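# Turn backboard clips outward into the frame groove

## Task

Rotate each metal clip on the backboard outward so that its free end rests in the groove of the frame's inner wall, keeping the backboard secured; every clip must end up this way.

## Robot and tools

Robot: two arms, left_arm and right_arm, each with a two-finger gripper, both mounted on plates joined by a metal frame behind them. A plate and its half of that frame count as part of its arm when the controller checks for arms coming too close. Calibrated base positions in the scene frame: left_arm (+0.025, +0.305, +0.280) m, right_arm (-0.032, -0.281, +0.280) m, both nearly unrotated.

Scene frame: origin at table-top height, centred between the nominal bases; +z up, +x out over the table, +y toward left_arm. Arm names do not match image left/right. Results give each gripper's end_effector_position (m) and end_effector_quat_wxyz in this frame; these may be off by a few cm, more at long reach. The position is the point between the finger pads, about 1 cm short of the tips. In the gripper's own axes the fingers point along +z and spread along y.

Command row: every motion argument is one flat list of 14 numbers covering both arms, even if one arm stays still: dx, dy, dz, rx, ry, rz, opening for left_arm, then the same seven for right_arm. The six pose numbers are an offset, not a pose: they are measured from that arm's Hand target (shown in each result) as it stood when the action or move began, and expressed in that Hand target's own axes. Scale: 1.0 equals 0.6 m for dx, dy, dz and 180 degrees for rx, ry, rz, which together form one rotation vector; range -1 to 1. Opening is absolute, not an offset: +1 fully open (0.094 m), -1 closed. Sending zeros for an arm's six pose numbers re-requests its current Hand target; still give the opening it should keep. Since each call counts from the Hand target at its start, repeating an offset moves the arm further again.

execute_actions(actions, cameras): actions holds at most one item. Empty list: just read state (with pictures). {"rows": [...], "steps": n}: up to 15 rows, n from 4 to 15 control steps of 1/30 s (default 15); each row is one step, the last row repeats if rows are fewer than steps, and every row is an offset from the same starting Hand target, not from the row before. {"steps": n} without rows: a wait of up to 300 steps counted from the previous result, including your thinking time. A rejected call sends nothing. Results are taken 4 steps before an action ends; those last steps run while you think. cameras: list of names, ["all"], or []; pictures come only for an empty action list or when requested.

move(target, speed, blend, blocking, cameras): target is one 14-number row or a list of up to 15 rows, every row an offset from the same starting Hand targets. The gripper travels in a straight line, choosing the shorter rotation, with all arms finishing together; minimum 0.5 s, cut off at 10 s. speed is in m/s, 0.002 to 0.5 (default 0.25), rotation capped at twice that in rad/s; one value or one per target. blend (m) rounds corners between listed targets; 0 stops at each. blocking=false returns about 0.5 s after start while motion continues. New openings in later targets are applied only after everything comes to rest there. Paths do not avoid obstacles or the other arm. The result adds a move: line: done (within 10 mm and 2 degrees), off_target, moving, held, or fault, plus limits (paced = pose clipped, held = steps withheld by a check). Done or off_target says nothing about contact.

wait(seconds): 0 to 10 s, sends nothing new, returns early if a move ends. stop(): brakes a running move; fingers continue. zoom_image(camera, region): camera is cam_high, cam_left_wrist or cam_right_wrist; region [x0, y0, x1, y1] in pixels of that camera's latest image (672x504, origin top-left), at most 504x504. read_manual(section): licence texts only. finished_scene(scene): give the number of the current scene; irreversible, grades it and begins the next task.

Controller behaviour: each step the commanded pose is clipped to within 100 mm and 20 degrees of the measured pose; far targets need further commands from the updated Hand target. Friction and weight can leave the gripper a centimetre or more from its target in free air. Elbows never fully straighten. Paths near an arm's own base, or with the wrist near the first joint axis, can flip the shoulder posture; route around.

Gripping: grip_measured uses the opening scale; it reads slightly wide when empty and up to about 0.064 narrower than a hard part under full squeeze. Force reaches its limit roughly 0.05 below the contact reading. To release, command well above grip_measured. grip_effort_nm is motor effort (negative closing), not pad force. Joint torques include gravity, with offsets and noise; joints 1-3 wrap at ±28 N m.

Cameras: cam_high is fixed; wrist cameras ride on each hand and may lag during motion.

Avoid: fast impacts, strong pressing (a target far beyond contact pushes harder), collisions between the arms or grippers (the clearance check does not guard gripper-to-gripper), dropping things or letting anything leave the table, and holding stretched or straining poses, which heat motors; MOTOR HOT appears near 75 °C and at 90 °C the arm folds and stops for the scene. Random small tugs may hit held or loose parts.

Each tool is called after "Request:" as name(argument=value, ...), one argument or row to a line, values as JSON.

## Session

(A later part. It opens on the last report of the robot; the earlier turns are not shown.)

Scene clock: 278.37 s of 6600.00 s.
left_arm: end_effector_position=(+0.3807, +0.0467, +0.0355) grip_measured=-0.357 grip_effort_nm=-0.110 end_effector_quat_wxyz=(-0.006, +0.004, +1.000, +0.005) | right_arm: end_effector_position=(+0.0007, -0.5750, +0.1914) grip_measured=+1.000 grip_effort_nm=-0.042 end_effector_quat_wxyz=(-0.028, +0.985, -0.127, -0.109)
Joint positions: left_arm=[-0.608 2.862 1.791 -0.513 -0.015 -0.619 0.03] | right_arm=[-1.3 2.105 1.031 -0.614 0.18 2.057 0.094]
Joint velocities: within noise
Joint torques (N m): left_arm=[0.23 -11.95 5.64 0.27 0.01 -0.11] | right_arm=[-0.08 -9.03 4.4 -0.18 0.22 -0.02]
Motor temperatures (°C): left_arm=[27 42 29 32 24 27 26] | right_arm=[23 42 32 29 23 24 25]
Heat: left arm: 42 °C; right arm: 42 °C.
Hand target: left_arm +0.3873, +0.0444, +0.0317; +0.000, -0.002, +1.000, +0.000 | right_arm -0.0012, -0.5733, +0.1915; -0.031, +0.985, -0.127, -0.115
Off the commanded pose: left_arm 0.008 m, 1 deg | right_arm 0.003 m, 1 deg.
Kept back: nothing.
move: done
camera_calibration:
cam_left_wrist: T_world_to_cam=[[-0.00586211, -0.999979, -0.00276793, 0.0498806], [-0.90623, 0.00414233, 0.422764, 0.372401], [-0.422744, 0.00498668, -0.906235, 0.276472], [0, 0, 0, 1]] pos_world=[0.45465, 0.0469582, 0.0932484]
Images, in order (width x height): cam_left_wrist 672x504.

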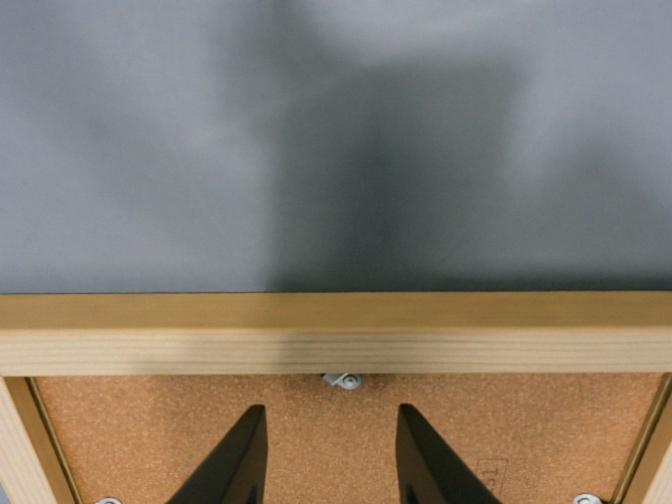

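Request:
move(
  target=[0.0025,-0.001,0.023,0,0,0,-0.36,0,0,0,0,0,0,1],
  speed=0.05,
  cameras=["cam_left_wrist"],
)

Request:
zoom_image(
  camera="cam_left_wrist",
  region=[220, 344, 460, 504],
)

Scene clock: 279.33 s of 6600.00 s.
left_arm: end_effector_position=(+0.3825, +0.0451, +0.0248) grip_measured=-0.357 grip_effort_nm=-0.110 end_effector_quat_wxyz=(-0.003, +0.003, +1.000, +0.003) | right_arm: end_effector_position=(+0.0007, -0.5750, +0.1914) grip_measured=+1.000 grip_effort_nm=-0.042 end_effector_quat_wxyz=(-0.028, +0.985, -0.127, -0.109)
Joint positions: left_arm=[-0.608 2.898 1.818 -0.498 -0.014 -0.622 0.03] | right_arm=[-1.3 2.105 1.031 -0.614 0.18 2.057 0.094]
Joint velocities: within noise
Joint torques (N m): left_arm=[-0.02 -11.48 5.35 0.31 0 -0.11] | right_arm=[-0.14 -9.1 4.4 -0.19 0.18 -0.02]
Motor temperatures (°C): left_arm=[27 42 29 32 24 27 26] | right_arm=[23 42 32 29 23 24 25]
Heat: left arm: 42 °C; right arm: 42 °C.
Hand target: left_arm +0.3858, +0.0438, +0.0179; +0.000, -0.002, +1.000, +0.000 | right_arm -0.0012, -0.5733, +0.1915; -0.031, +0.985, -0.127, -0.115
Off the commanded pose: left_arm 0.008 m, 1 deg | right_arm 0.003 m, 1 deg.
Kept back: nothing.
move: done
camera_calibration:
cam_left_wrist: T_world_to_cam=[[-0.00309526, -0.999994, 0.00130199, 0.0471634], [-0.908362, 0.00335609, 0.418171, 0.379495], [-0.418173, 0.000111669, -0.908367, 0.266036], [0, 0, 0, 1]] pos_world=[0.456114, 0.0458598, 0.0829031]
Images, in order (width x height): cam_left_wrist 672x504.

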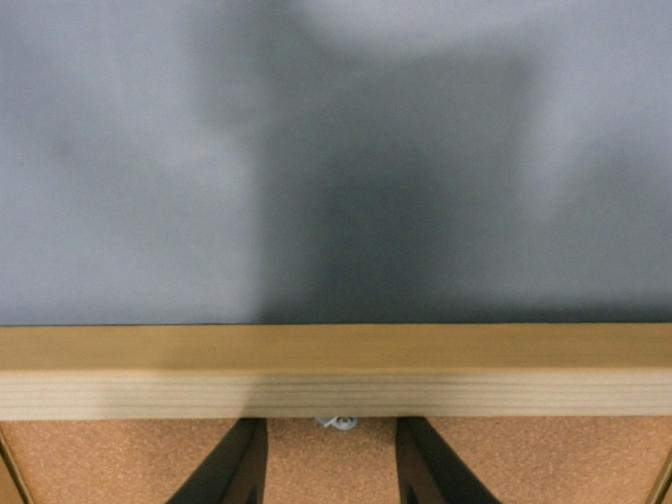

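Scaled by 2.100 from the camera's 672x504 image, which has a finer 960x720 frame.

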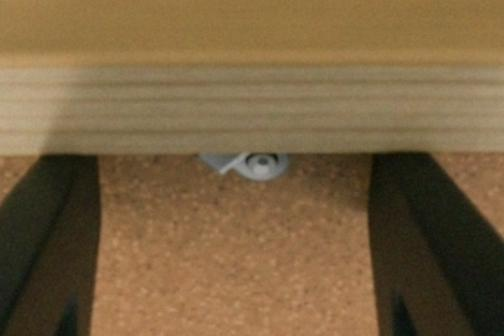

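Request:
execute_actions(
  actions=[
    {"rows":[[0,0,0,0,0,0,-0.5,0,0,0,0,0,0,1],[0,0,0,0,0,0,-0.54,0,0,0,0,0,0,1],[0,0,0,0,0,0,-0.58,0,0,0,0,0,0,1],[0,0,0,0,0,0,-0.61,0,0,0,0,0,0,1],[0,0,0,0,0,0,-0.64,0,0,0,0,0,0,1],[0,0,0,0,0,0,-0.67,0,0,0,0,0,0,1],[0,0,0,0,0,0,-0.7,0,0,0,0,0,0,1]],"steps":15},
  ],
  cameras=["cam_left_wrist"],
)

Request:
zoom_image(
  camera="cam_left_wrist",
  region=[220, 344, 460, 504],
)

Request:
execute_actions(
  actions=[
    {"rows":[[0,0,0,0,0,0,-0.73,0,0,0,0,0,0,1],[0,0,0,0,0,0,-0.75,0,0,0,0,0,0,1],[0,0,0,0,0,0,-0.77,0,0,0,0,0,0,1],[0,0,0,0,0,0,-0.79,0,0,0,0,0,0,1],[0,0,0,0,0,0,-0.81,0,0,0,0,0,0,1],[0,0,0,0,0,0,-0.82,0,0,0,0,0,0,1],[0,0,0,0,0,0,-0.83,0,0,0,0,0,0,1],[0,0,0,0,0,0,-0.84,0,0,0,0,0,0,1]],"steps":15},
  ],
  cameras=["cam_left_wrist"],
)

Request:
zoom_image(
  camera="cam_left_wrist",
  region=[220, 344, 460, 504],
)

Scene clock: 280.10 s of 6600.00 s.
left_arm: end_effector_position=(+0.3825, +0.0451, +0.0248) grip_measured=-0.697 grip_effort_nm=-0.120 end_effector_quat_wxyz=(-0.003, +0.003, +1.000, +0.003) | right_arm: end_effector_position=(+0.0007, -0.5750, +0.1914) grip_measured=+1.000 grip_effort_nm=-0.037 end_effector_quat_wxyz=(-0.028, +0.985, -0.127, -0.109)
Joint positions: left_arm=[-0.608 2.898 1.818 -0.498 -0.014 -0.622 0.014] | right_arm=[-1.3 2.105 1.031 -0.614 0.18 2.057 0.094]
Joint velocities: within noise
Joint torques (N m): left_arm=[-0.02 -11.45 5.33 0.31 0 -0.11] | right_arm=[-0.12 -9.05 4.41 -0.15 0.18 -0.01]
Motor temperatures (°C): left_arm=[27 42 29 32 24 27 26] | right_arm=[23 42 32 29 23 24 25]
Heat: left arm: 42 °C; right arm: 42 °C.
Hand target: left_arm +0.3858, +0.0438, +0.0179; +0.000, -0.002, +1.000, +0.000 | right_arm -0.0012, -0.5733, +0.1915; -0.031, +0.985, -0.127, -0.115
Steps of this call (1-12: nothing new was sent; 13-23: this action's first 11). Readings (end_effector_position of left_arm | right_arm):
13: (+0.3825, +0.0451, +0.0248) | (+0.0007, -0.5750, +0.1914)
14: (+0.3825, +0.0451, +0.0248) | (+0.0007, -0.5750, +0.1914)
16: (+0.3825, +0.0451, +0.0248) | (+0.0007, -0.5750, +0.1914)
20: (+0.3825, +0.0451, +0.0248) | (+0.0007, -0.5750, +0.1914)
23: the state above
camera_calibration:
cam_left_wrist: T_world_to_cam=[[-0.0027138, -0.999995, 0.00129942, 0.0470176], [-0.908364, 0.00300851, 0.418169, 0.379511], [-0.418171, -0.0000455189, -0.908368, 0.266042], [0, 0, 0, 1]] pos_world=[0.456113, 0.0458877, 0.0829033]
Images, in order (width x height): cam_left_wrist 672x504.

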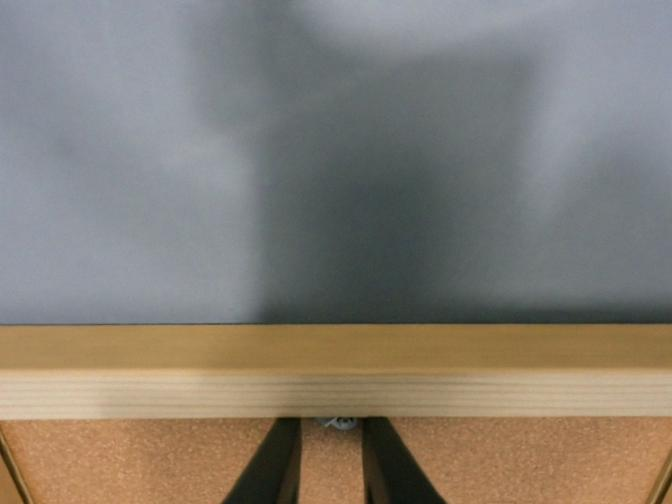

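Scaled by 2.100 from the camera's 672x504 image, which has a finer 960x720 frame.

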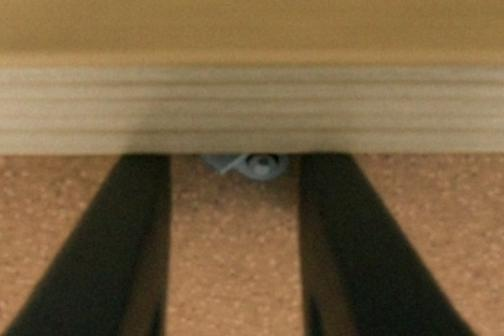

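Scene clock: 280.60 s of 6600.00 s.
left_arm: end_effector_position=(+0.3821, +0.0444, +0.0248) grip_measured=-0.836 grip_effort_nm=-0.178 end_effector_quat_wxyz=(-0.005, +0.003, +1.000, +0.001) | right_arm: end_effector_position=(+0.0007, -0.5750, +0.1914) grip_measured=+1.000 grip_effort_nm=-0.037 end_effector_quat_wxyz=(-0.028, +0.985, -0.127, -0.109)
Joint positions: left_arm=[-0.608 2.898 1.818 -0.497 -0.01 -0.622 0.008] | right_arm=[-1.3 2.105 1.031 -0.614 0.18 2.057 0.094]
Joint velocities: within noise
Joint torques (N m): left_arm=[0.03 -11.47 5.31 0.31 -0.05 -0.1] | right_arm=[-0.01 -9.05 4.29 -0.19 0.16 0]
Motor temperatures (°C): left_arm=[27 42 29 32 24 27 26] | right_arm=[23 42 32 29 23 24 25]
Heat: left arm: 42 °C; right arm: 42 °C.
Hand target: left_arm +0.3859, +0.0437, +0.0179; +0.000, -0.002, +1.000, +0.000 | right_arm -0.0012, -0.5733, +0.1915; -0.031, +0.985, -0.127, -0.115
Off your previous action's commanded pose at its last step (step 4 of this call): left_arm 0.008 m, 1 deg | right_arm 0.003 m, 1 deg.
Steps of this call (1-4: your previous action's last 4; 5-15: this action's first 11). Readings (end_effector_position of left_arm | right_arm):
5: (+0.3825, +0.0451, +0.0248) | (+0.0007, -0.5750, +0.1914)
6: (+0.3825, +0.0451, +0.0248) | (+0.0007, -0.5750, +0.1914)
8: (+0.3823, +0.0450, +0.0248) | (+0.0007, -0.5750, +0.1914)
12: (+0.3821, +0.0445, +0.0248) | (+0.0007, -0.5750, +0.1914)
15: the state above
camera_calibration:
cam_left_wrist: T_world_to_cam=[[-0.00227943, -0.999984, 0.00523084, 0.0460366], [-0.907368, 0.00426695, 0.420315, 0.378658], [-0.42033, -0.00378822, -0.907363, 0.26684], [0, 0, 0, 1]] pos_world=[0.455848, 0.045431, 0.0827248]
Images, in order (width x height): cam_left_wrist 672x504.

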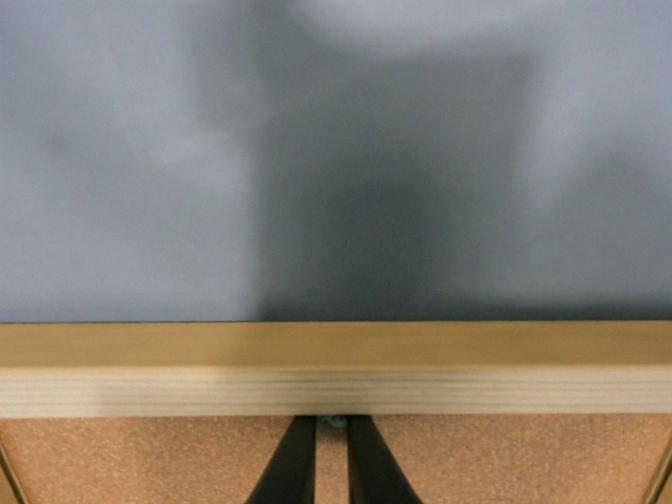

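Scaled by 2.100 from the camera's 672x504 image, which has a finer 960x720 frame.

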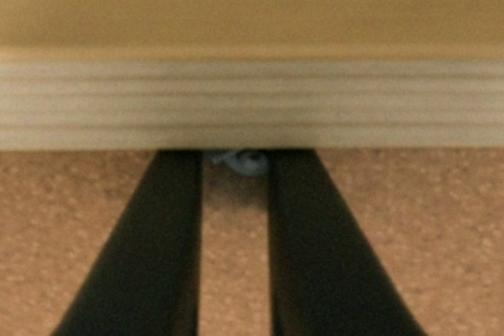

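Request:
execute_actions(
  actions=[
    {"rows":[[0,0,0,0,0,0,-0.85,0,0,0,0,0,0,1],[0,0,0,0,0,0,-0.855,0,0,0,0,0,0,1],[0,0,0,0,0,0,-0.86,0,0,0,0,0,0,1],[0,0,0,0,0,0,-0.865,0,0,0,0,0,0,1],[0,0,0,0,0,0,-0.87,0,0,0,0,0,0,1],[0,0,0,0,0,0,-0.875,0,0,0,0,0,0,1],[0,0,0,0,0,0,-0.88,0,0,0,0,0,0,1],[0,0,0,0,0,0,-0.885,0,0,0,0,0,0,1]],"steps":15},
  ],
)

Request:
execute_actions(
  actions=[
    {"rows":[[0,0,0,0,0,0,-0.89,0,0,0,0,0,0,1],[0,0,0,0,0,0,-0.895,0,0,0,0,0,0,1],[0,0,0,0,0,0,-0.9,0,0,0,0,0,0,1],[0,0,0,0,0,0,-0.905,0,0,0,0,0,0,1],[0,0,0,0,0,0,-0.91,0,0,0,0,0,0,1]],"steps":15},
  ],
  cameras=["cam_left_wrist"],
)

Request:
zoom_image(
  camera="cam_left_wrist",
  region=[220, 344, 460, 504],
)

Scene clock: 281.17 s of 6600.00 s.
left_arm: end_effector_position=(+0.3818, +0.0441, +0.0248) grip_measured=-0.880 grip_effort_nm=-0.237 end_effector_quat_wxyz=(-0.005, +0.002, +1.000, +0.000) | right_arm: end_effector_position=(+0.0007, -0.5750, +0.1914) grip_measured=+1.000 grip_effort_nm=-0.042 end_effector_quat_wxyz=(-0.028, +0.985, -0.127, -0.109)
Joint positions: left_arm=[-0.608 2.898 1.818 -0.497 -0.008 -0.623 0.006] | right_arm=[-1.3 2.105 1.031 -0.614 0.18 2.057 0.094]
Joint velocities: within noise
Joint torques (N m): left_arm=[-0.02 -11.48 5.31 0.31 -0.07 -0.1] | right_arm=[0.05 -8.98 4.31 -0.16 0.18 0.01]
Motor temperatures (°C): left_arm=[27 42 29 32 24 27 26] | right_arm=[23 42 32 29 23 24 25]
Heat: left arm: 42 °C; right arm: 42 °C.
Hand target: left_arm +0.3859, +0.0437, +0.0179; +0.000, -0.002, +1.000, +0.000 | right_arm -0.0012, -0.5733, +0.1915; -0.031, +0.985, -0.127, -0.115
Off your previous action's commanded pose at its last step (step 4 of this call): left_arm 0.008 m, 1 deg | right_arm 0.003 m, 1 deg.
Steps of this call (1-4: your previous action's last 4; 5-6: nothing new was sent; 7-17: this action's first 11). Readings (end_effector_position of left_arm | right_arm):
7: (+0.3820, +0.0443, +0.0248) | (+0.0007, -0.5750, +0.1914)
8: (+0.3819, +0.0441, +0.0248) | (+0.0007, -0.5750, +0.1914)
10: (+0.3819, +0.0441, +0.0248) | (+0.0007, -0.5750, +0.1914)
14: (+0.3818, +0.0441, +0.0248) | (+0.0007, -0.5750, +0.1914)
17: the state above

Scene clock: 281.67 s of 6600.00 s.
left_arm: end_effector_position=(+0.3817, +0.0440, +0.0248) grip_measured=-0.902 grip_effort_nm=-0.398 end_effector_quat_wxyz=(-0.005, +0.002, +1.000, +0.000) | right_arm: end_effector_position=(+0.0007, -0.5750, +0.1914) grip_measured=+1.000 grip_effort_nm=-0.032 end_effector_quat_wxyz=(-0.028, +0.985, -0.127, -0.109)
Joint positions: left_arm=[-0.608 2.898 1.818 -0.497 -0.007 -0.623 0.005] | right_arm=[-1.3 2.105 1.031 -0.614 0.18 2.057 0.094]
Joint velocities: within noise
Joint torques (N m): left_arm=[-0.03 -11.45 5.31 0.31 -0.08 -0.1] | right_arm=[-0.21 -9.26 4.34 -0.18 0.21 -0.03]
Motor temperatures (°C): left_arm=[27 42 29 32 24 27 26] | right_arm=[23 42 32 29 23 24 25]
Heat: left arm: 42 °C; right arm: 42 °C.
Hand target: left_arm +0.3859, +0.0437, +0.0179; +0.000, -0.002, +1.000, +0.000 | right_arm -0.0012, -0.5733, +0.1915; -0.031, +0.985, -0.127, -0.115
Off your previous action's commanded pose at its last step (step 4 of this call): left_arm 0.008 m, 1 deg | right_arm 0.003 m, 1 deg.
Steps of this call (1-4: your previous action's last 4; 5-15: this action's first 11). Readings (end_effector_position of left_arm | right_arm):
5: (+0.3818, +0.0441, +0.0248) | (+0.0007, -0.5750, +0.1914)
6: (+0.3818, +0.0440, +0.0248) | (+0.0007, -0.5750, +0.1914)
8: (+0.3817, +0.0440, +0.0248) | (+0.0007, -0.5750, +0.1914)
12: (+0.3817, +0.0440, +0.0248) | (+0.0007, -0.5750, +0.1914)
15: the state above
camera_calibration:
cam_left_wrist: T_world_to_cam=[[-0.00186035, -0.999969, 0.00770035, 0.0453738], [-0.906616, 0.00493578, 0.421929, 0.378012], [-0.421954, -0.00619633, -0.906596, 0.267414], [0, 0, 0, 1]] pos_world=[0.455632, 0.0451635, 0.0825926]
Images, in order (width x height): cam_left_wrist 672x504.

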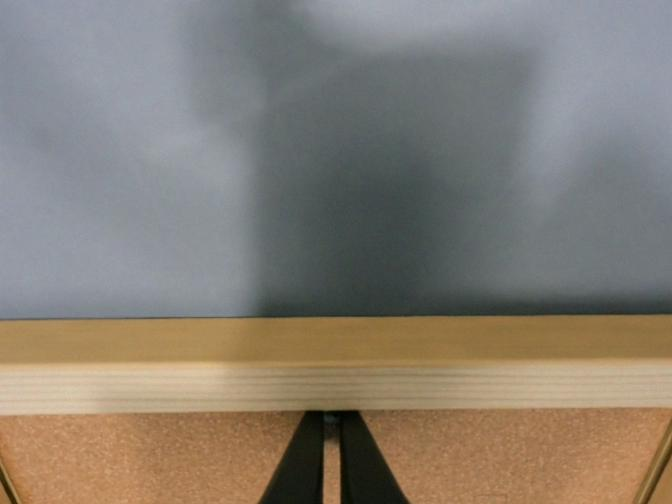

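Scaled by 2.100 from the camera's 672x504 image, which has a finer 960x720 frame.

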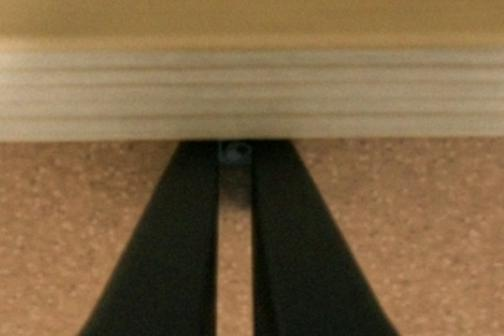

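Request:
execute_actions(
  actions=[
    {"rows":[[0.007,0.0005,0,0,0,0,-0.5,0,0,0,0,0,0,1]],"steps":15},
  ],
)

Request:
move(
  target=[
    [0,0,-0.04,0,0,0,-0.5,0,0,0,0,0,0,1],
    [0.06,0,-0.11,0,0,0,-0.5,0,0,0,0,0,0,1],
  ],
  speed=[0.08,0.2],
  cameras=["cam_left_wrist"],
)

Request:
zoom_image(
  camera="cam_left_wrist",
  region=[220, 130, 460, 290],
)

Scene clock: 282.30 s of 6600.00 s.
left_arm: end_effector_position=(+0.3833, +0.0428, +0.0248) grip_measured=-0.503 grip_effort_nm=0.164 end_effector_quat_wxyz=(-0.002, +0.001, +1.000, -0.003) | right_arm: end_effector_position=(+0.0007, -0.5750, +0.1914) grip_measured=+1.000 grip_effort_nm=-0.032 end_effector_quat_wxyz=(-0.028, +0.985, -0.127, -0.109)
Joint positions: left_arm=[-0.608 2.898 1.818 -0.489 -0.006 -0.627 0.023] | right_arm=[-1.3 2.105 1.031 -0.614 0.18 2.057 0.094]
Joint velocities: within noise
Joint torques (N m): left_arm=[-0.39 -12.29 3.52 0.38 -0.09 -0.11] | right_arm=[0.05 -9.13 4.3 -0.18 0.15 0.02]
Motor temperatures (°C): left_arm=[27 42 29 32 24 27 26] | right_arm=[23 42 32 29 23 24 25]
Heat: left arm: 42 °C; right arm: 42 °C.
Hand target: left_arm +0.3817, +0.0440, +0.0179; +0.000, -0.002, +1.000, +0.000 | right_arm -0.0012, -0.5733, +0.1915; -0.031, +0.985, -0.127, -0.115
Off your previous action's commanded pose at its last step (step 4 of this call): left_arm 0.008 m, 1 deg | right_arm 0.003 m, 1 deg.
Steps of this call (1-4: your previous action's last 4; 5-8: nothing new was sent; 9-19: this action's first 11). Readings (end_effector_position of left_arm | right_arm):
9: (+0.3818, +0.0439, +0.0248) | (+0.0007, -0.5750, +0.1914)
10: (+0.3822, +0.0435, +0.0248) | (+0.0007, -0.5750, +0.1914)
12: (+0.3832, +0.0429, +0.0248) | (+0.0007, -0.5750, +0.1914)
16: (+0.3833, +0.0428, +0.0248) | (+0.0007, -0.5750, +0.1914)
19: the state above

Scene clock: 283.73 s of 6600.00 s.
left_arm: end_effector_position=(+0.3411, +0.0452, +0.0775) grip_measured=-0.503 grip_effort_nm=0.159 end_effector_quat_wxyz=(-0.010, +0.003, +1.000, +0.004) | right_arm: end_effector_position=(+0.0007, -0.5750, +0.1914) grip_measured=+1.000 grip_effort_nm=-0.037 end_effector_quat_wxyz=(-0.028, +0.985, -0.127, -0.109)
Joint positions: left_arm=[-0.665 2.659 1.538 -0.469 -0.007 -0.68 0.023] | right_arm=[-1.3 2.105 1.031 -0.614 0.18 2.057 0.094]
Joint velocities: within noise
Joint torques (N m): left_arm=[-0.1 -14.54 2.73 0.28 -0.07 -0.1] | right_arm=[-0.2 -9.1 4.3 -0.19 0.19 0]
Motor temperatures (°C): left_arm=[27 42 29 32 24 27 26] | right_arm=[23 42 32 29 23 24 25]
Heat: left arm: 42 °C; right arm: 42 °C.
Hand target: left_arm +0.3456, +0.0441, +0.0838; +0.000, -0.002, +1.000, +0.000 | right_arm -0.0012, -0.5733, +0.1915; -0.031, +0.985, -0.127, -0.115
Off your previous action's commanded pose at its last step (step 4 of this call): left_arm 0.007 m, 0 deg | right_arm 0.003 m, 1 deg.
Off the commanded pose: left_arm 0.008 m, 1 deg | right_arm 0.003 m, 1 deg.
Kept back: nothing.
move: done
camera_calibration:
cam_left_wrist: T_world_to_cam=[[-0.00275684, -0.999996, -0.000058863, 0.0470502], [-0.902819, 0.00246362, 0.430013, 0.317086], [-0.430011, 0.00123862, -0.902823, 0.300205], [0, 0, 0, 1]] pos_world=[0.415492, 0.045897, 0.134684]
Images, in order (width x height): cam_left_wrist 672x504.

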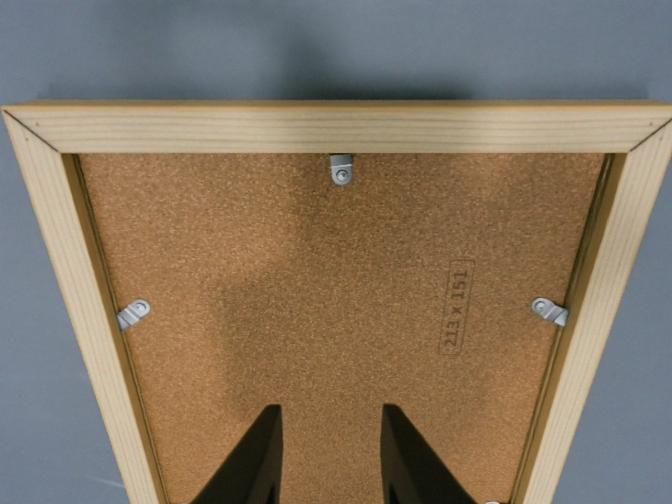

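Scaled by 2.100 from the camera's 672x504 image, which has a finer 960x720 frame.

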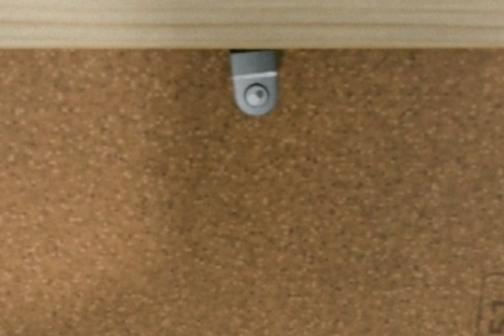

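Request:
move(
  target=[
    [0.0118,0.1115,0,0,0,0.5,-0.36,0,0,0,0,0,0,1],
    [0.0118,0.1115,0.0647,0,0,0.5,-0.36,0,0,0,0,0,0,1],
  ],
  speed=[0.45,0.12],
  cameras=["cam_left_wrist"],
)

Scene clock: 286.90 s of 6600.00 s.
left_arm: end_effector_position=(+0.3319, +0.1139, +0.0469) grip_measured=-0.363 grip_effort_nm=0.164 end_effector_quat_wxyz=(-0.009, +0.705, +0.709, +0.001) | right_arm: end_effector_position=(+0.0007, -0.5750, +0.1914) grip_measured=+1.000 grip_effort_nm=-0.032 end_effector_quat_wxyz=(-0.028, +0.985, -0.127, -0.109)
Joint positions: left_arm=[-0.54 2.654 1.307 -0.238 -0.02 1.005 0.03] | right_arm=[-1.3 2.105 1.031 -0.614 0.18 2.057 0.094]
Joint velocities: within noise
Joint torques (N m): left_arm=[0.28 -10.51 3.77 0.29 0.07 0.04] | right_arm=[-0.09 -9.09 4.38 -0.21 0.16 -0.03]
Motor temperatures (°C): left_arm=[27 42 29 32 24 27 26] | right_arm=[23 42 32 29 23 24 25]
Heat: left arm: 42 °C; right arm: 42 °C.
Hand target: left_arm +0.3382, +0.1110, +0.0449; +0.000, +0.706, +0.709, +0.000 | right_arm -0.0012, -0.5733, +0.1915; -0.031, +0.985, -0.127, -0.115
Off the commanded pose: left_arm 0.007 m, 1 deg | right_arm 0.003 m, 1 deg.
Kept back: nothing.
move: done
camera_calibration:
cam_left_wrist: T_world_to_cam=[[-0.999807, -0.00861277, 0.0176599, 0.332835], [-0.000284515, 0.905057, 0.42529, -0.0803027], [-0.0196462, 0.425203, -0.904885, 0.0841292], [0, 0, 0, 1]] pos_world=[0.334401, 0.0397732, 0.104401]
Images, in order (width x height): cam_left_wrist 672x504.

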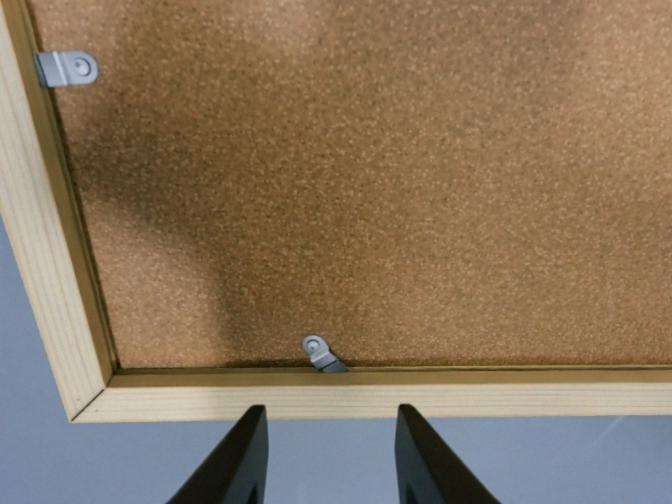

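Request:
move(
  target=[-0.0033,0.003,0.0473,0,0,0,-0.36,0,0,0,0,0,0,1],
  speed=0.08,
  cameras=["cam_left_wrist"],
)

Request:
zoom_image(
  camera="cam_left_wrist",
  region=[240, 384, 420, 504],
)

Scene clock: 287.93 s of 6600.00 s.
left_arm: end_effector_position=(+0.3382, +0.1090, +0.0230) grip_measured=-0.363 grip_effort_nm=0.159 end_effector_quat_wxyz=(-0.002, +0.705, +0.709, +0.002) | right_arm: end_effector_position=(+0.0007, -0.5750, +0.1914) grip_measured=+1.000 grip_effort_nm=-0.032 end_effector_quat_wxyz=(-0.028, +0.985, -0.127, -0.109)
Joint positions: left_arm=[-0.54 2.743 1.372 -0.2 -0.018 1.006 0.03] | right_arm=[-1.3 2.105 1.031 -0.614 0.18 2.057 0.094]
Joint velocities: within noise
Joint torques (N m): left_arm=[0.16 -9.7 3.63 0.32 0.04 -0.01] | right_arm=[-0.05 -9.21 4.34 -0.21 0.18 -0.01]
Motor temperatures (°C): left_arm=[27 42 29 31 24 27 26] | right_arm=[23 42 32 29 23 24 25]
Heat: left arm: 42 °C; right arm: 42 °C.
Hand target: left_arm +0.3400, +0.1090, +0.0165; +0.000, +0.706, +0.708, +0.000 | right_arm -0.0012, -0.5733, +0.1915; -0.031, +0.985, -0.127, -0.115
Off the commanded pose: left_arm 0.007 m, 0 deg | right_arm 0.003 m, 1 deg.
Kept back: nothing.
move: done
camera_calibration:
cam_left_wrist: T_world_to_cam=[[-0.999942, -0.00794215, 0.00732529, 0.339775], [-0.0041654, 0.908947, 0.41689, -0.0646779], [-0.00996931, 0.416835, -0.908927, 0.0624293], [0, 0, 0, 1]] pos_world=[0.340108, 0.0354647, 0.0812183]
Images, in order (width x height): cam_left_wrist 672x504.

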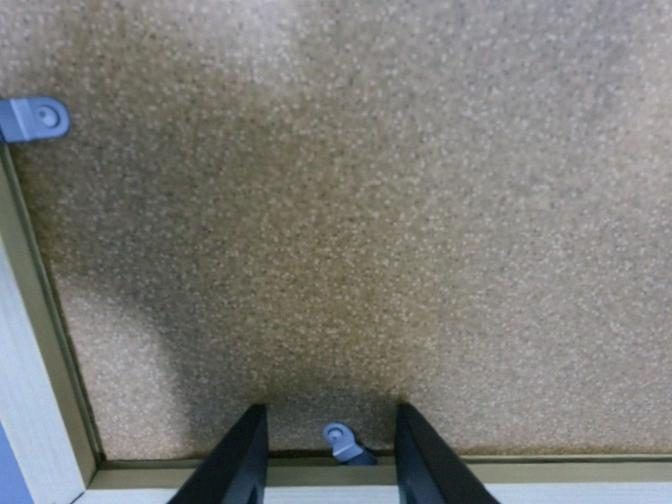

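Scaled by 2.800 from the camera's 672x504 image, which has a finer 960x720 frame.

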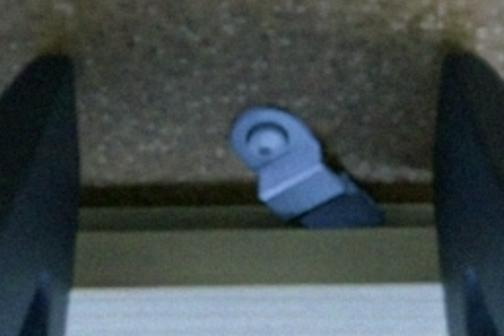

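Request:
execute_actions(
  actions=[
    {"rows":[[0,0,0,0,0,0,-0.45,0,0,0,0,0,0,1],[0,0,0,0,0,0,-0.5,0,0,0,0,0,0,1],[0,0,0,0,0,0,-0.55,0,0,0,0,0,0,1],[0,0,0,0,0,0,-0.6,0,0,0,0,0,0,1],[0,0,0,0,0,0,-0.64,0,0,0,0,0,0,1],[0,0,0,0,0,0,-0.67,0,0,0,0,0,0,1],[0,0,0,0,0,0,-0.7,0,0,0,0,0,0,1],[0,0,0,0,0,0,-0.72,0,0,0,0,0,0,1]],"steps":15},
  ],
)

Request:
execute_actions(
  actions=[
    {"rows":[[0,0,0,0,0,0,-0.74,0,0,0,0,0,0,1],[0,0,0,0,0,0,-0.76,0,0,0,0,0,0,1],[0,0,0,0,0,0,-0.78,0,0,0,0,0,0,1],[0,0,0,0,0,0,-0.8,0,0,0,0,0,0,1],[0,0,0,0,0,0,-0.815,0,0,0,0,0,0,1],[0,0,0,0,0,0,-0.83,0,0,0,0,0,0,1],[0,0,0,0,0,0,-0.84,0,0,0,0,0,0,1],[0,0,0,0,0,0,-0.85,0,0,0,0,0,0,1]],"steps":15},
  ],
  cameras=["cam_left_wrist"],
)

Request:
zoom_image(
  camera="cam_left_wrist",
  region=[240, 384, 420, 504],
)

Scene clock: 288.67 s of 6600.00 s.
left_arm: end_effector_position=(+0.3386, +0.1086, +0.0230) grip_measured=-0.717 grip_effort_nm=-0.125 end_effector_quat_wxyz=(-0.001, +0.705, +0.709, +0.001) | right_arm: end_effector_position=(+0.0007, -0.5750, +0.1914) grip_measured=+1.000 grip_effort_nm=-0.032 end_effector_quat_wxyz=(-0.028, +0.985, -0.127, -0.109)
Joint positions: left_arm=[-0.539 2.743 1.372 -0.198 -0.016 1.006 0.013] | right_arm=[-1.3 2.105 1.031 -0.614 0.18 2.057 0.094]
Joint velocities: within noise
Joint torques (N m): left_arm=[0.17 -9.74 3.63 0.28 0.03 0.01] | right_arm=[-0.12 -9.2 4.37 -0.19 0.2 -0.01]
Motor temperatures (°C): left_arm=[27 42 29 31 24 27 26] | right_arm=[23 42 32 29 23 24 25]
Heat: left arm: 42 °C; right arm: 42 °C.
Hand target: left_arm +0.3401, +0.1090, +0.0166; +0.000, +0.706, +0.709, +0.000 | right_arm -0.0012, -0.5733, +0.1915; -0.031, +0.985, -0.127, -0.115
Steps of this call (1-11: nothing new was sent; 12-22: this action's first 11). Readings (end_effector_position of left_arm | right_arm):
12: (+0.3385, +0.1090, +0.0230) | (+0.0007, -0.5750, +0.1914)
13: (+0.3389, +0.1088, +0.0230) | (+0.0007, -0.5750, +0.1914)
15: (+0.3392, +0.1086, +0.0230) | (+0.0007, -0.5750, +0.1914)
19: (+0.3388, +0.1085, +0.0230) | (+0.0007, -0.5750, +0.1914)
22: the state above

Scene clock: 289.17 s of 6600.00 s.
left_arm: end_effector_position=(+0.3379, +0.1087, +0.0230) grip_measured=-0.846 grip_effort_nm=-0.159 end_effector_quat_wxyz=(-0.002, +0.705, +0.709, +0.000) | right_arm: end_effector_position=(+0.0007, -0.5750, +0.1914) grip_measured=+1.000 grip_effort_nm=-0.037 end_effector_quat_wxyz=(-0.028, +0.985, -0.127, -0.109)
Joint positions: left_arm=[-0.539 2.743 1.372 -0.2 -0.014 1.006 0.007] | right_arm=[-1.3 2.105 1.031 -0.614 0.18 2.057 0.094]
Joint velocities: within noise
Joint torques (N m): left_arm=[0.2 -9.73 3.63 0.3 0.01 0.01] | right_arm=[-0.18 -9.01 4.33 -0.18 0.19 0]
Motor temperatures (°C): left_arm=[27 42 29 31 24 27 26] | right_arm=[23 42 32 29 23 24 25]
Heat: left arm: 42 °C; right arm: 42 °C.
Hand target: left_arm +0.3401, +0.1089, +0.0166; +0.000, +0.706, +0.709, +0.000 | right_arm -0.0012, -0.5733, +0.1915; -0.031, +0.985, -0.127, -0.115
Off your previous action's commanded pose at its last step (step 4 of this call): left_arm 0.007 m, 0 deg | right_arm 0.003 m, 1 deg.
Steps of this call (1-4: your previous action's last 4; 5-15: this action's first 11). Readings (end_effector_position of left_arm | right_arm):
5: (+0.3385, +0.1086, +0.0230) | (+0.0007, -0.5750, +0.1914)
6: (+0.3381, +0.1087, +0.0230) | (+0.0007, -0.5750, +0.1914)
8: (+0.3376, +0.1089, +0.0230) | (+0.0007, -0.5750, +0.1914)
12: (+0.3377, +0.1088, +0.0230) | (+0.0007, -0.5750, +0.1914)
15: the state above
camera_calibration:
cam_left_wrist: T_world_to_cam=[[-0.99992, -0.00830655, 0.00949698, 0.339423], [-0.00362391, 0.91007, 0.41444, -0.0646105], [-0.0120855, 0.414372, -0.910027, 0.0635759], [0, 0, 0, 1]] pos_world=[0.33993, 0.0352754, 0.0814095]
Images, in order (width x height): cam_left_wrist 672x504.

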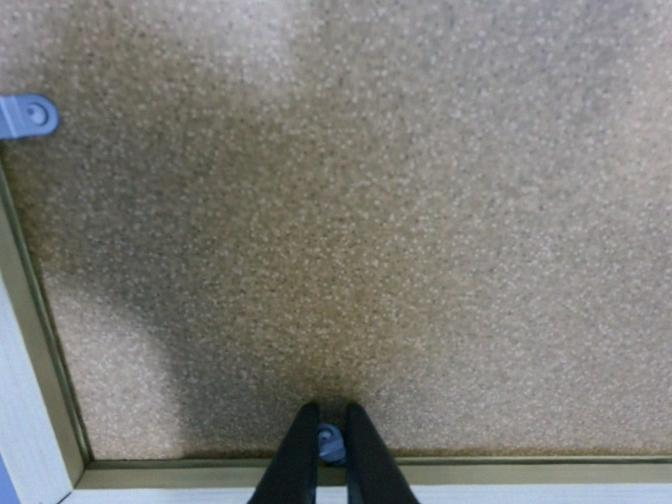

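Scaled by 2.800 from the camera's 672x504 image, which has a finer 960x720 frame.

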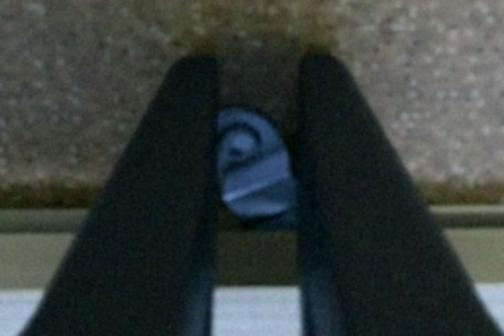

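Request:
execute_actions(
  actions=[
    {"rows":[[0,0,0,0,0,0,-0.857,0,0,0,0,0,0,1],[0,0,0,0,0,0,-0.864,0,0,0,0,0,0,1],[0,0,0,0,0,0,-0.871,0,0,0,0,0,0,1],[0,0,0,0,0,0,-0.878,0,0,0,0,0,0,1],[0,0,0,0,0,0,-0.885,0,0,0,0,0,0,1],[0,0,0,0,0,0,-0.89,0,0,0,0,0,0,1],[0,0,0,0,0,0,-0.895,0,0,0,0,0,0,1],[0,0,0,0,0,0,-0.9,0,0,0,0,0,0,1]],"steps":15},
  ],
)

Request:
execute_actions(
  actions=[
    {"rows":[[0,0,0,0,0,0,-0.905,0,0,0,0,0,0,1],[0,0,0,0,0,0,-0.91,0,0,0,0,0,0,1],[0,0,0,0,0,0,-0.915,0,0,0,0,0,0,1],[0,0,0,0,0,0,-0.92,0,0,0,0,0,0,1]],"steps":15},
  ],
)

Request:
move(
  target=[0,0,0,0,0,0,-0.5,0,0,0,0,0,0,1],
  cameras=["cam_left_wrist"],
)

Request:
zoom_image(
  camera="cam_left_wrist",
  region=[240, 384, 420, 504],
)

Scene clock: 289.90 s of 6600.00 s.
left_arm: end_effector_position=(+0.3388, +0.1080, +0.0230) grip_measured=-0.894 grip_effort_nm=-0.281 end_effector_quat_wxyz=(+0.001, +0.705, +0.709, +0.000) | right_arm: end_effector_position=(+0.0007, -0.5750, +0.1914) grip_measured=+1.000 grip_effort_nm=-0.037 end_effector_quat_wxyz=(-0.028, +0.985, -0.127, -0.109)
Joint positions: left_arm=[-0.539 2.743 1.372 -0.196 -0.014 1.006 0.005] | right_arm=[-1.3 2.105 1.031 -0.614 0.18 2.057 0.094]
Joint velocities: within noise
Joint torques (N m): left_arm=[0.17 -9.73 3.63 0.27 0 0.01] | right_arm=[-0.09 -9.13 4.29 -0.21 0.18 0.01]
Motor temperatures (°C): left_arm=[27 42 29 31 24 27 26] | right_arm=[23 42 32 29 23 24 25]
Heat: left arm: 42 °C; right arm: 42 °C.
Hand target: left_arm +0.3401, +0.1089, +0.0166; +0.000, +0.706, +0.709, +0.000 | right_arm -0.0012, -0.5733, +0.1915; -0.031, +0.985, -0.127, -0.115
Off your previous action's commanded pose at its last step (step 4 of this call): left_arm 0.007 m, 0 deg | right_arm 0.003 m, 1 deg.
Steps of this call (1-4: your previous action's last 4; 5-11: nothing new was sent; 12-22: this action's first 11). Readings (end_effector_position of left_arm | right_arm):
12: (+0.3380, +0.1086, +0.0230) | (+0.0007, -0.5750, +0.1914)
13: (+0.3380, +0.1086, +0.0230) | (+0.0007, -0.5750, +0.1914)
15: (+0.3383, +0.1084, +0.0230) | (+0.0007, -0.5750, +0.1914)
19: (+0.3388, +0.1080, +0.0230) | (+0.0007, -0.5750, +0.1914)
22: the state above

Scene clock: 290.40 s of 6600.00 s.
left_arm: end_effector_position=(+0.3390, +0.1079, +0.0230) grip_measured=-0.919 grip_effort_nm=-0.422 end_effector_quat_wxyz=(+0.001, +0.705, +0.709, +0.000) | right_arm: end_effector_position=(+0.0007, -0.5750, +0.1914) grip_measured=+1.000 grip_effort_nm=-0.037 end_effector_quat_wxyz=(-0.028, +0.985, -0.127, -0.109)
Joint positions: left_arm=[-0.539 2.743 1.372 -0.196 -0.014 1.006 0.004] | right_arm=[-1.3 2.105 1.031 -0.614 0.18 2.057 0.094]
Joint velocities: within noise
Joint torques (N m): left_arm=[0.13 -9.73 3.62 0.27 0 0.01] | right_arm=[0.06 -9.2 4.44 -0.19 0.21 0]
Motor temperatures (°C): left_arm=[27 42 29 31 24 27 26] | right_arm=[23 42 32 29 23 24 25]
Heat: left arm: 42 °C; right arm: 42 °C.
Hand target: left_arm +0.3401, +0.1090, +0.0166; +0.000, +0.706, +0.709, +0.000 | right_arm -0.0012, -0.5733, +0.1915; -0.031, +0.985, -0.127, -0.115
Off your previous action's commanded pose at its last step (step 4 of this call): left_arm 0.007 m, 0 deg | right_arm 0.003 m, 1 deg.
Steps of this call (1-4: your previous action's last 4; 5-15: this action's first 11). Readings (end_effector_position of left_arm | right_arm):
5: (+0.3388, +0.1080, +0.0230) | (+0.0007, -0.5750, +0.1914)
6: (+0.3388, +0.1080, +0.0230) | (+0.0007, -0.5750, +0.1914)
8: (+0.3388, +0.1080, +0.0230) | (+0.0007, -0.5750, +0.1914)
12: (+0.3388, +0.1080, +0.0230) | (+0.0007, -0.5750, +0.1914)
15: the state above

Scene clock: 291.33 s of 6600.00 s.
left_arm: end_effector_position=(+0.3392, +0.1078, +0.0229) grip_measured=-0.503 grip_effort_nm=0.159 end_effector_quat_wxyz=(+0.001, +0.705, +0.709, +0.001) | right_arm: end_effector_position=(+0.0007, -0.5750, +0.1914) grip_measured=+1.000 grip_effort_nm=-0.032 end_effector_quat_wxyz=(-0.028, +0.985, -0.127, -0.109)
Joint positions: left_arm=[-0.539 2.743 1.373 -0.195 -0.014 1.006 0.023] | right_arm=[-1.3 2.105 1.031 -0.614 0.18 2.057 0.094]
Joint velocities: within noise
Joint torques (N m): left_arm=[0.18 -9.76 3.59 0.26 0.01 0.01] | right_arm=[-0.13 -8.99 4.27 -0.17 0.21 -0.01]
Motor temperatures (°C): left_arm=[27 41 29 31 24 27 26] | right_arm=[23 42 32 29 23 24 25]
Heat: left arm: 41 °C; right arm: 42 °C.
Hand target: left_arm +0.3401, +0.1090, +0.0166; +0.000, +0.706, +0.708, +0.000 | right_arm -0.0012, -0.5733, +0.1915; -0.031, +0.985, -0.127, -0.115
Off your previous action's commanded pose at its last step (step 4 of this call): left_arm 0.007 m, 0 deg | right_arm 0.003 m, 1 deg.
Off the commanded pose: left_arm 0.007 m, 0 deg | right_arm 0.003 m, 1 deg.
Kept back: nothing.
move: done
camera_calibration:
cam_left_wrist: T_world_to_cam=[[-0.999957, -0.0079807, 0.00467313, 0.340817], [-0.00534954, 0.911325, 0.411652, -0.063321], [-0.00754401, 0.41161, -0.911329, 0.0626708], [0, 0, 0, 1]] pos_world=[0.340936, 0.03463, 0.0815872]
Images, in order (width x height): cam_left_wrist 672x504.

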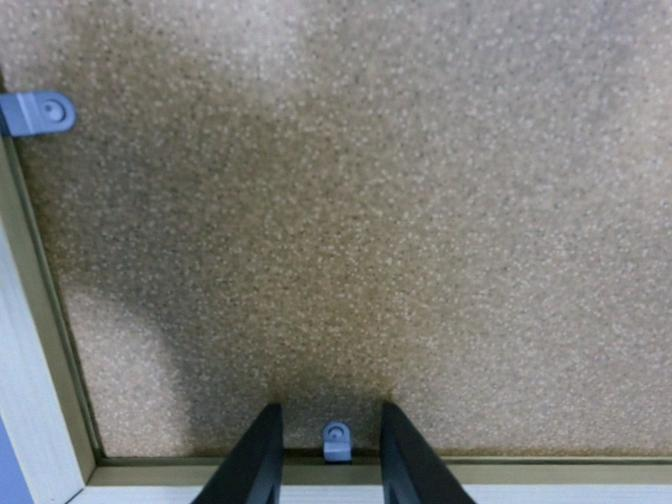

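Scaled by 2.800 from the camera's 672x504 image, which has a finer 960x720 frame.

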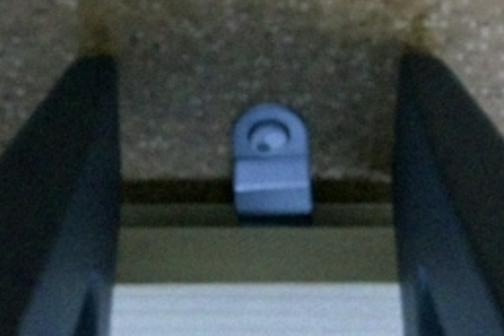

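Request:
move(
  target=[
    [-0.002,-0.0015,-0.11,0,0,0,-0.36,0,0,0,0,0,0,1],
    [-0.2158,0.0015,-0.11,0,0,0,-0.36,0,0,0,0,0,0,1],
    [-0.2158,0.0015,-0.0473,0,0,0,-0.36,0,0,0,0,0,0,1],
  ],
  speed=[0.1,0.3,0.12],
  cameras=["cam_left_wrist"],
)

Scene clock: 293.73 s of 6600.00 s.
left_arm: end_effector_position=(+0.3387, -0.0177, +0.0450) grip_measured=-0.363 grip_effort_nm=0.154 end_effector_quat_wxyz=(-0.002, +0.709, +0.705, +0.002) | right_arm: end_effector_position=(+0.0007, -0.5750, +0.1914) grip_measured=+1.000 grip_effort_nm=-0.037 end_effector_quat_wxyz=(-0.028, +0.985, -0.127, -0.109)
Joint positions: left_arm=[-0.78 2.858 1.829 -0.546 -0.017 0.775 0.03] | right_arm=[-1.3 2.105 1.031 -0.614 0.18 2.057 0.094]
Joint velocities: within noise
Joint torques (N m): left_arm=[-0.1 -12.97 5.53 0.12 0.03 -0.11] | right_arm=[-0.14 -9.13 4.33 -0.19 0.18 0.01]
Motor temperatures (°C): left_arm=[27 42 29 31 24 27 26] | right_arm=[23 42 32 29 23 24 25]
Heat: left arm: 42 °C; right arm: 42 °C.
Hand target: left_arm +0.3415, -0.0205, +0.0450; +0.000, +0.706, +0.709, +0.000 | right_arm -0.0012, -0.5733, +0.1915; -0.031, +0.985, -0.127, -0.115
Off the commanded pose: left_arm 0.004 m, 1 deg | right_arm 0.003 m, 1 deg.
Kept back: nothing.
move: done
camera_calibration:
cam_left_wrist: T_world_to_cam=[[-0.999975, 0.00162431, 0.00693874, 0.33932], [0.00436513, 0.909248, 0.416231, 0.0384821], [-0.00563295, 0.416251, -0.909232, 0.133766], [0, 0, 0, 1]] pos_world=[0.339897, -0.0912211, 0.103252]
Images, in order (width x height): cam_left_wrist 672x504.

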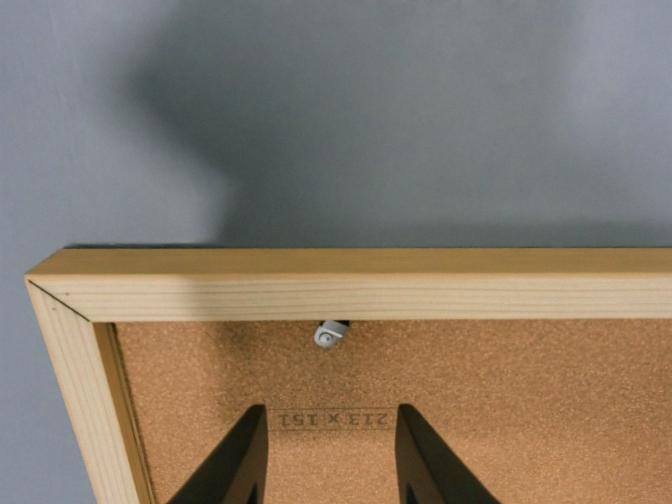

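Request:
move(
  target=[-0.010,0.0025,0.025,0,0,0,-0.36,0,0,0,0,0,0,1],
  speed=0.08,
  cameras=["cam_left_wrist"],
)

Scene clock: 294.77 s of 6600.00 s.
left_arm: end_effector_position=(+0.3443, -0.0237, +0.0335) grip_measured=-0.363 grip_effort_nm=0.159 end_effector_quat_wxyz=(+0.003, +0.707, +0.708, +0.002) | right_arm: end_effector_position=(+0.0007, -0.5750, +0.1914) grip_measured=+1.000 grip_effort_nm=-0.032 end_effector_quat_wxyz=(-0.028, +0.985, -0.127, -0.109)
Joint positions: left_arm=[-0.78 2.911 1.894 -0.547 -0.017 0.769 0.03] | right_arm=[-1.3 2.105 1.031 -0.614 0.18 2.057 0.094]
Joint velocities: within noise
Joint torques (N m): left_arm=[-0.59 -12.22 6.04 0.1 0.03 -0.11] | right_arm=[-0.23 -9.22 4.22 -0.2 0.2 0]
Motor temperatures (°C): left_arm=[27 42 29 31 24 27 26] | right_arm=[23 42 32 29 23 24 25]
Heat: left arm: 42 °C; right arm: 42 °C.
Hand target: left_arm +0.3431, -0.0266, +0.0301; +0.001, +0.706, +0.709, +0.000 | right_arm -0.0012, -0.5733, +0.1915; -0.031, +0.985, -0.127, -0.115
Off the commanded pose: left_arm 0.005 m, 0 deg | right_arm 0.003 m, 1 deg.
Kept back: nothing.
move: done
camera_calibration:
cam_left_wrist: T_world_to_cam=[[-0.999989, -0.00459065, 0.0000348224, 0.345069], [-0.00417335, 0.912197, 0.409731, 0.0519013], [-0.00191269, 0.409726, -0.912207, 0.124477], [0, 0, 0, 1]] pos_world=[0.345521, -0.0967617, 0.0922713]
Images, in order (width x height): cam_left_wrist 672x504.

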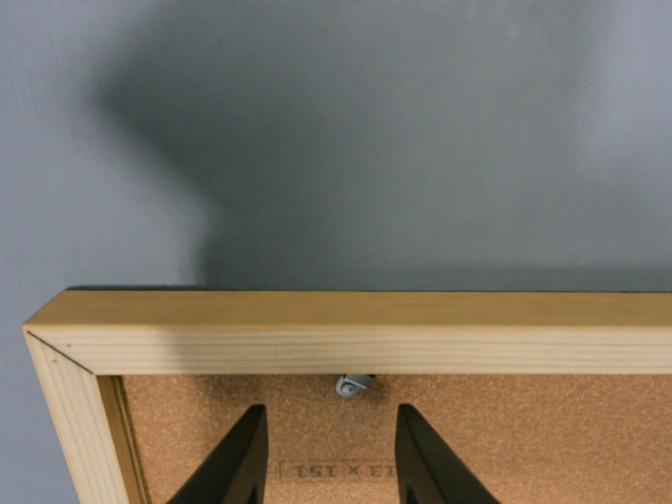

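Request:
move(
  target=[0.0,-0.006,0.021,0,0,0,-0.36,0,0,0,0,0,0,1],
  speed=0.06,
  cameras=["cam_left_wrist"],
)

Request:
zoom_image(
  camera="cam_left_wrist",
  region=[240, 384, 420, 504],
)

Scene clock: 295.70 s of 6600.00 s.
left_arm: end_effector_position=(+0.3412, -0.0234, +0.0252) grip_measured=-0.363 grip_effort_nm=0.159 end_effector_quat_wxyz=(-0.001, +0.706, +0.708, +0.002) | right_arm: end_effector_position=(+0.0007, -0.5750, +0.1914) grip_measured=+1.000 grip_effort_nm=-0.042 end_effector_quat_wxyz=(-0.028, +0.985, -0.127, -0.109)
Joint positions: left_arm=[-0.785 2.936 1.909 -0.545 -0.018 0.764 0.03] | right_arm=[-1.3 2.105 1.031 -0.614 0.18 2.057 0.094]
Joint velocities: within noise
Joint torques (N m): left_arm=[-0.69 -11.63 5.52 0.27 0.04 -0.11] | right_arm=[-0.1 -9.13 4.33 -0.15 0.2 0]
Motor temperatures (°C): left_arm=[27 42 29 31 24 27 26] | right_arm=[23 42 32 29 23 24 25]
Heat: left arm: 42 °C; right arm: 42 °C.
Hand target: left_arm +0.3394, -0.0266, +0.0174; +0.000, +0.706, +0.708, +0.000 | right_arm -0.0012, -0.5733, +0.1915; -0.031, +0.985, -0.127, -0.115
Off the commanded pose: left_arm 0.008 m, 0 deg | right_arm 0.003 m, 1 deg.
Kept back: nothing.
move: done
camera_calibration:
cam_left_wrist: T_world_to_cam=[[-0.999974, -0.00526166, 0.00497311, 0.341795], [-0.00272032, 0.909628, 0.415415, 0.054356], [-0.00670945, 0.415391, -0.909618, 0.118491], [0, 0, 0, 1]] pos_world=[0.342729, -0.0968654, 0.0835016]
Images, in order (width x height): cam_left_wrist 672x504.

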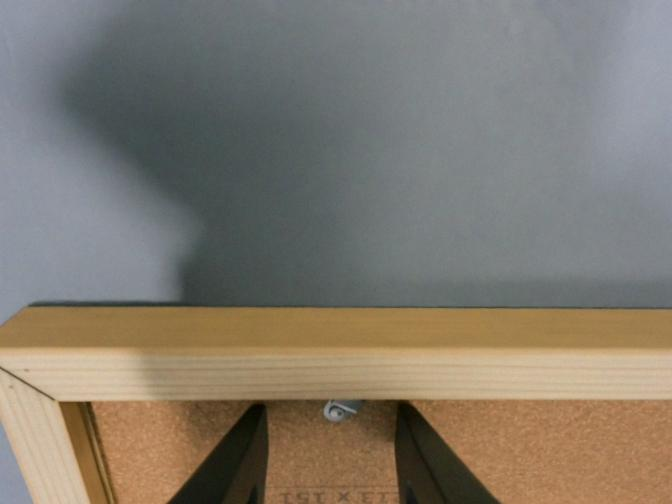

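Scaled by 2.800 from the camera's 672x504 image, which has a finer 960x720 frame.

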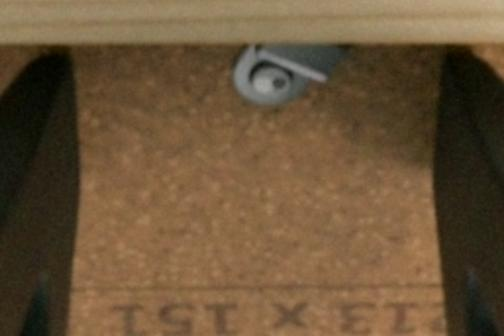

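Request:
move(
  target=[
    [-0.0058,-0.001,-0.03,0,0,0,-0.36,0,0,0,0,0,0,1],
    [-0.0058,-0.001,0.001,0,0,0,-0.36,0,0,0,0,0,0,1],
  ],
  speed=0.08,
  cameras=["cam_left_wrist"],
)

Request:
zoom_image(
  camera="cam_left_wrist",
  region=[240, 384, 420, 504],
)

Scene clock: 296.70 s of 6600.00 s.
left_arm: end_effector_position=(+0.3416, -0.0277, +0.0252) grip_measured=-0.363 grip_effort_nm=0.154 end_effector_quat_wxyz=(+0.002, +0.706, +0.708, +0.002) | right_arm: end_effector_position=(+0.0007, -0.5750, +0.1914) grip_measured=+1.000 grip_effort_nm=-0.037 end_effector_quat_wxyz=(-0.028, +0.985, -0.127, -0.109)
Joint positions: left_arm=[-0.79 2.943 1.925 -0.549 -0.018 0.757 0.03] | right_arm=[-1.3 2.105 1.031 -0.614 0.18 2.057 0.094]
Joint velocities: within noise
Joint torques (N m): left_arm=[-0.7 -11.48 5.72 0.22 0.03 -0.11] | right_arm=[-0.03 -9.01 4.34 -0.18 0.21 0.01]
Motor temperatures (°C): left_arm=[27 42 29 31 24 27 26] | right_arm=[23 42 32 29 23 24 25]
Heat: left arm: 42 °C; right arm: 42 °C.
Hand target: left_arm +0.3389, -0.0301, +0.0169; +0.000, +0.706, +0.708, +0.000 | right_arm -0.0012, -0.5733, +0.1915; -0.031, +0.985, -0.127, -0.115
Off the commanded pose: left_arm 0.009 m, 0 deg | right_arm 0.003 m, 1 deg.
Kept back: nothing.
move: done
camera_calibration:
cam_left_wrist: T_world_to_cam=[[-0.999981, -0.00609116, 0.00097479, 0.342323], [-0.0051502, 0.911368, 0.41156, 0.0592266], [-0.00339527, 0.411548, -0.911382, 0.119077], [0, 0, 0, 1]] pos_world=[0.343026, -0.100898, 0.0838155]
Images, in order (width x height): cam_left_wrist 672x504.

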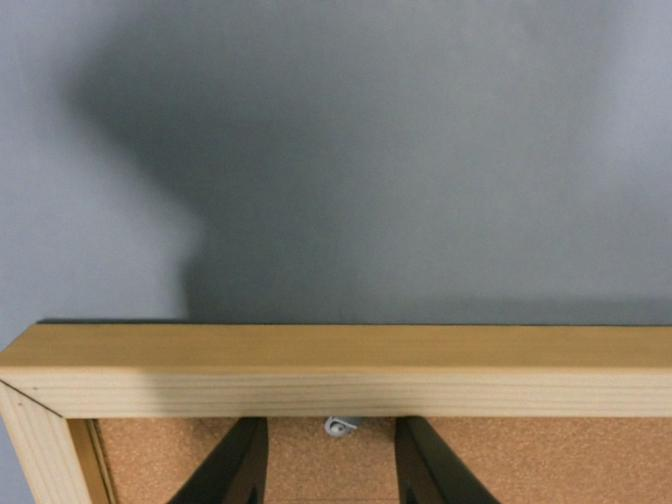

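Scaled by 2.800 from the camera's 672x504 image, which has a finer 960x720 frame.

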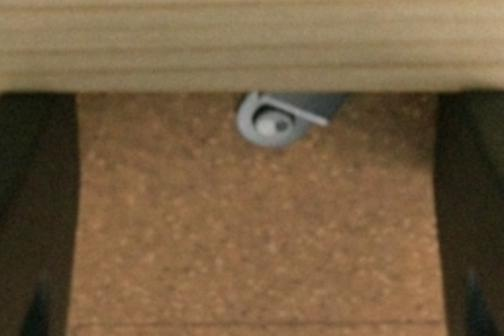

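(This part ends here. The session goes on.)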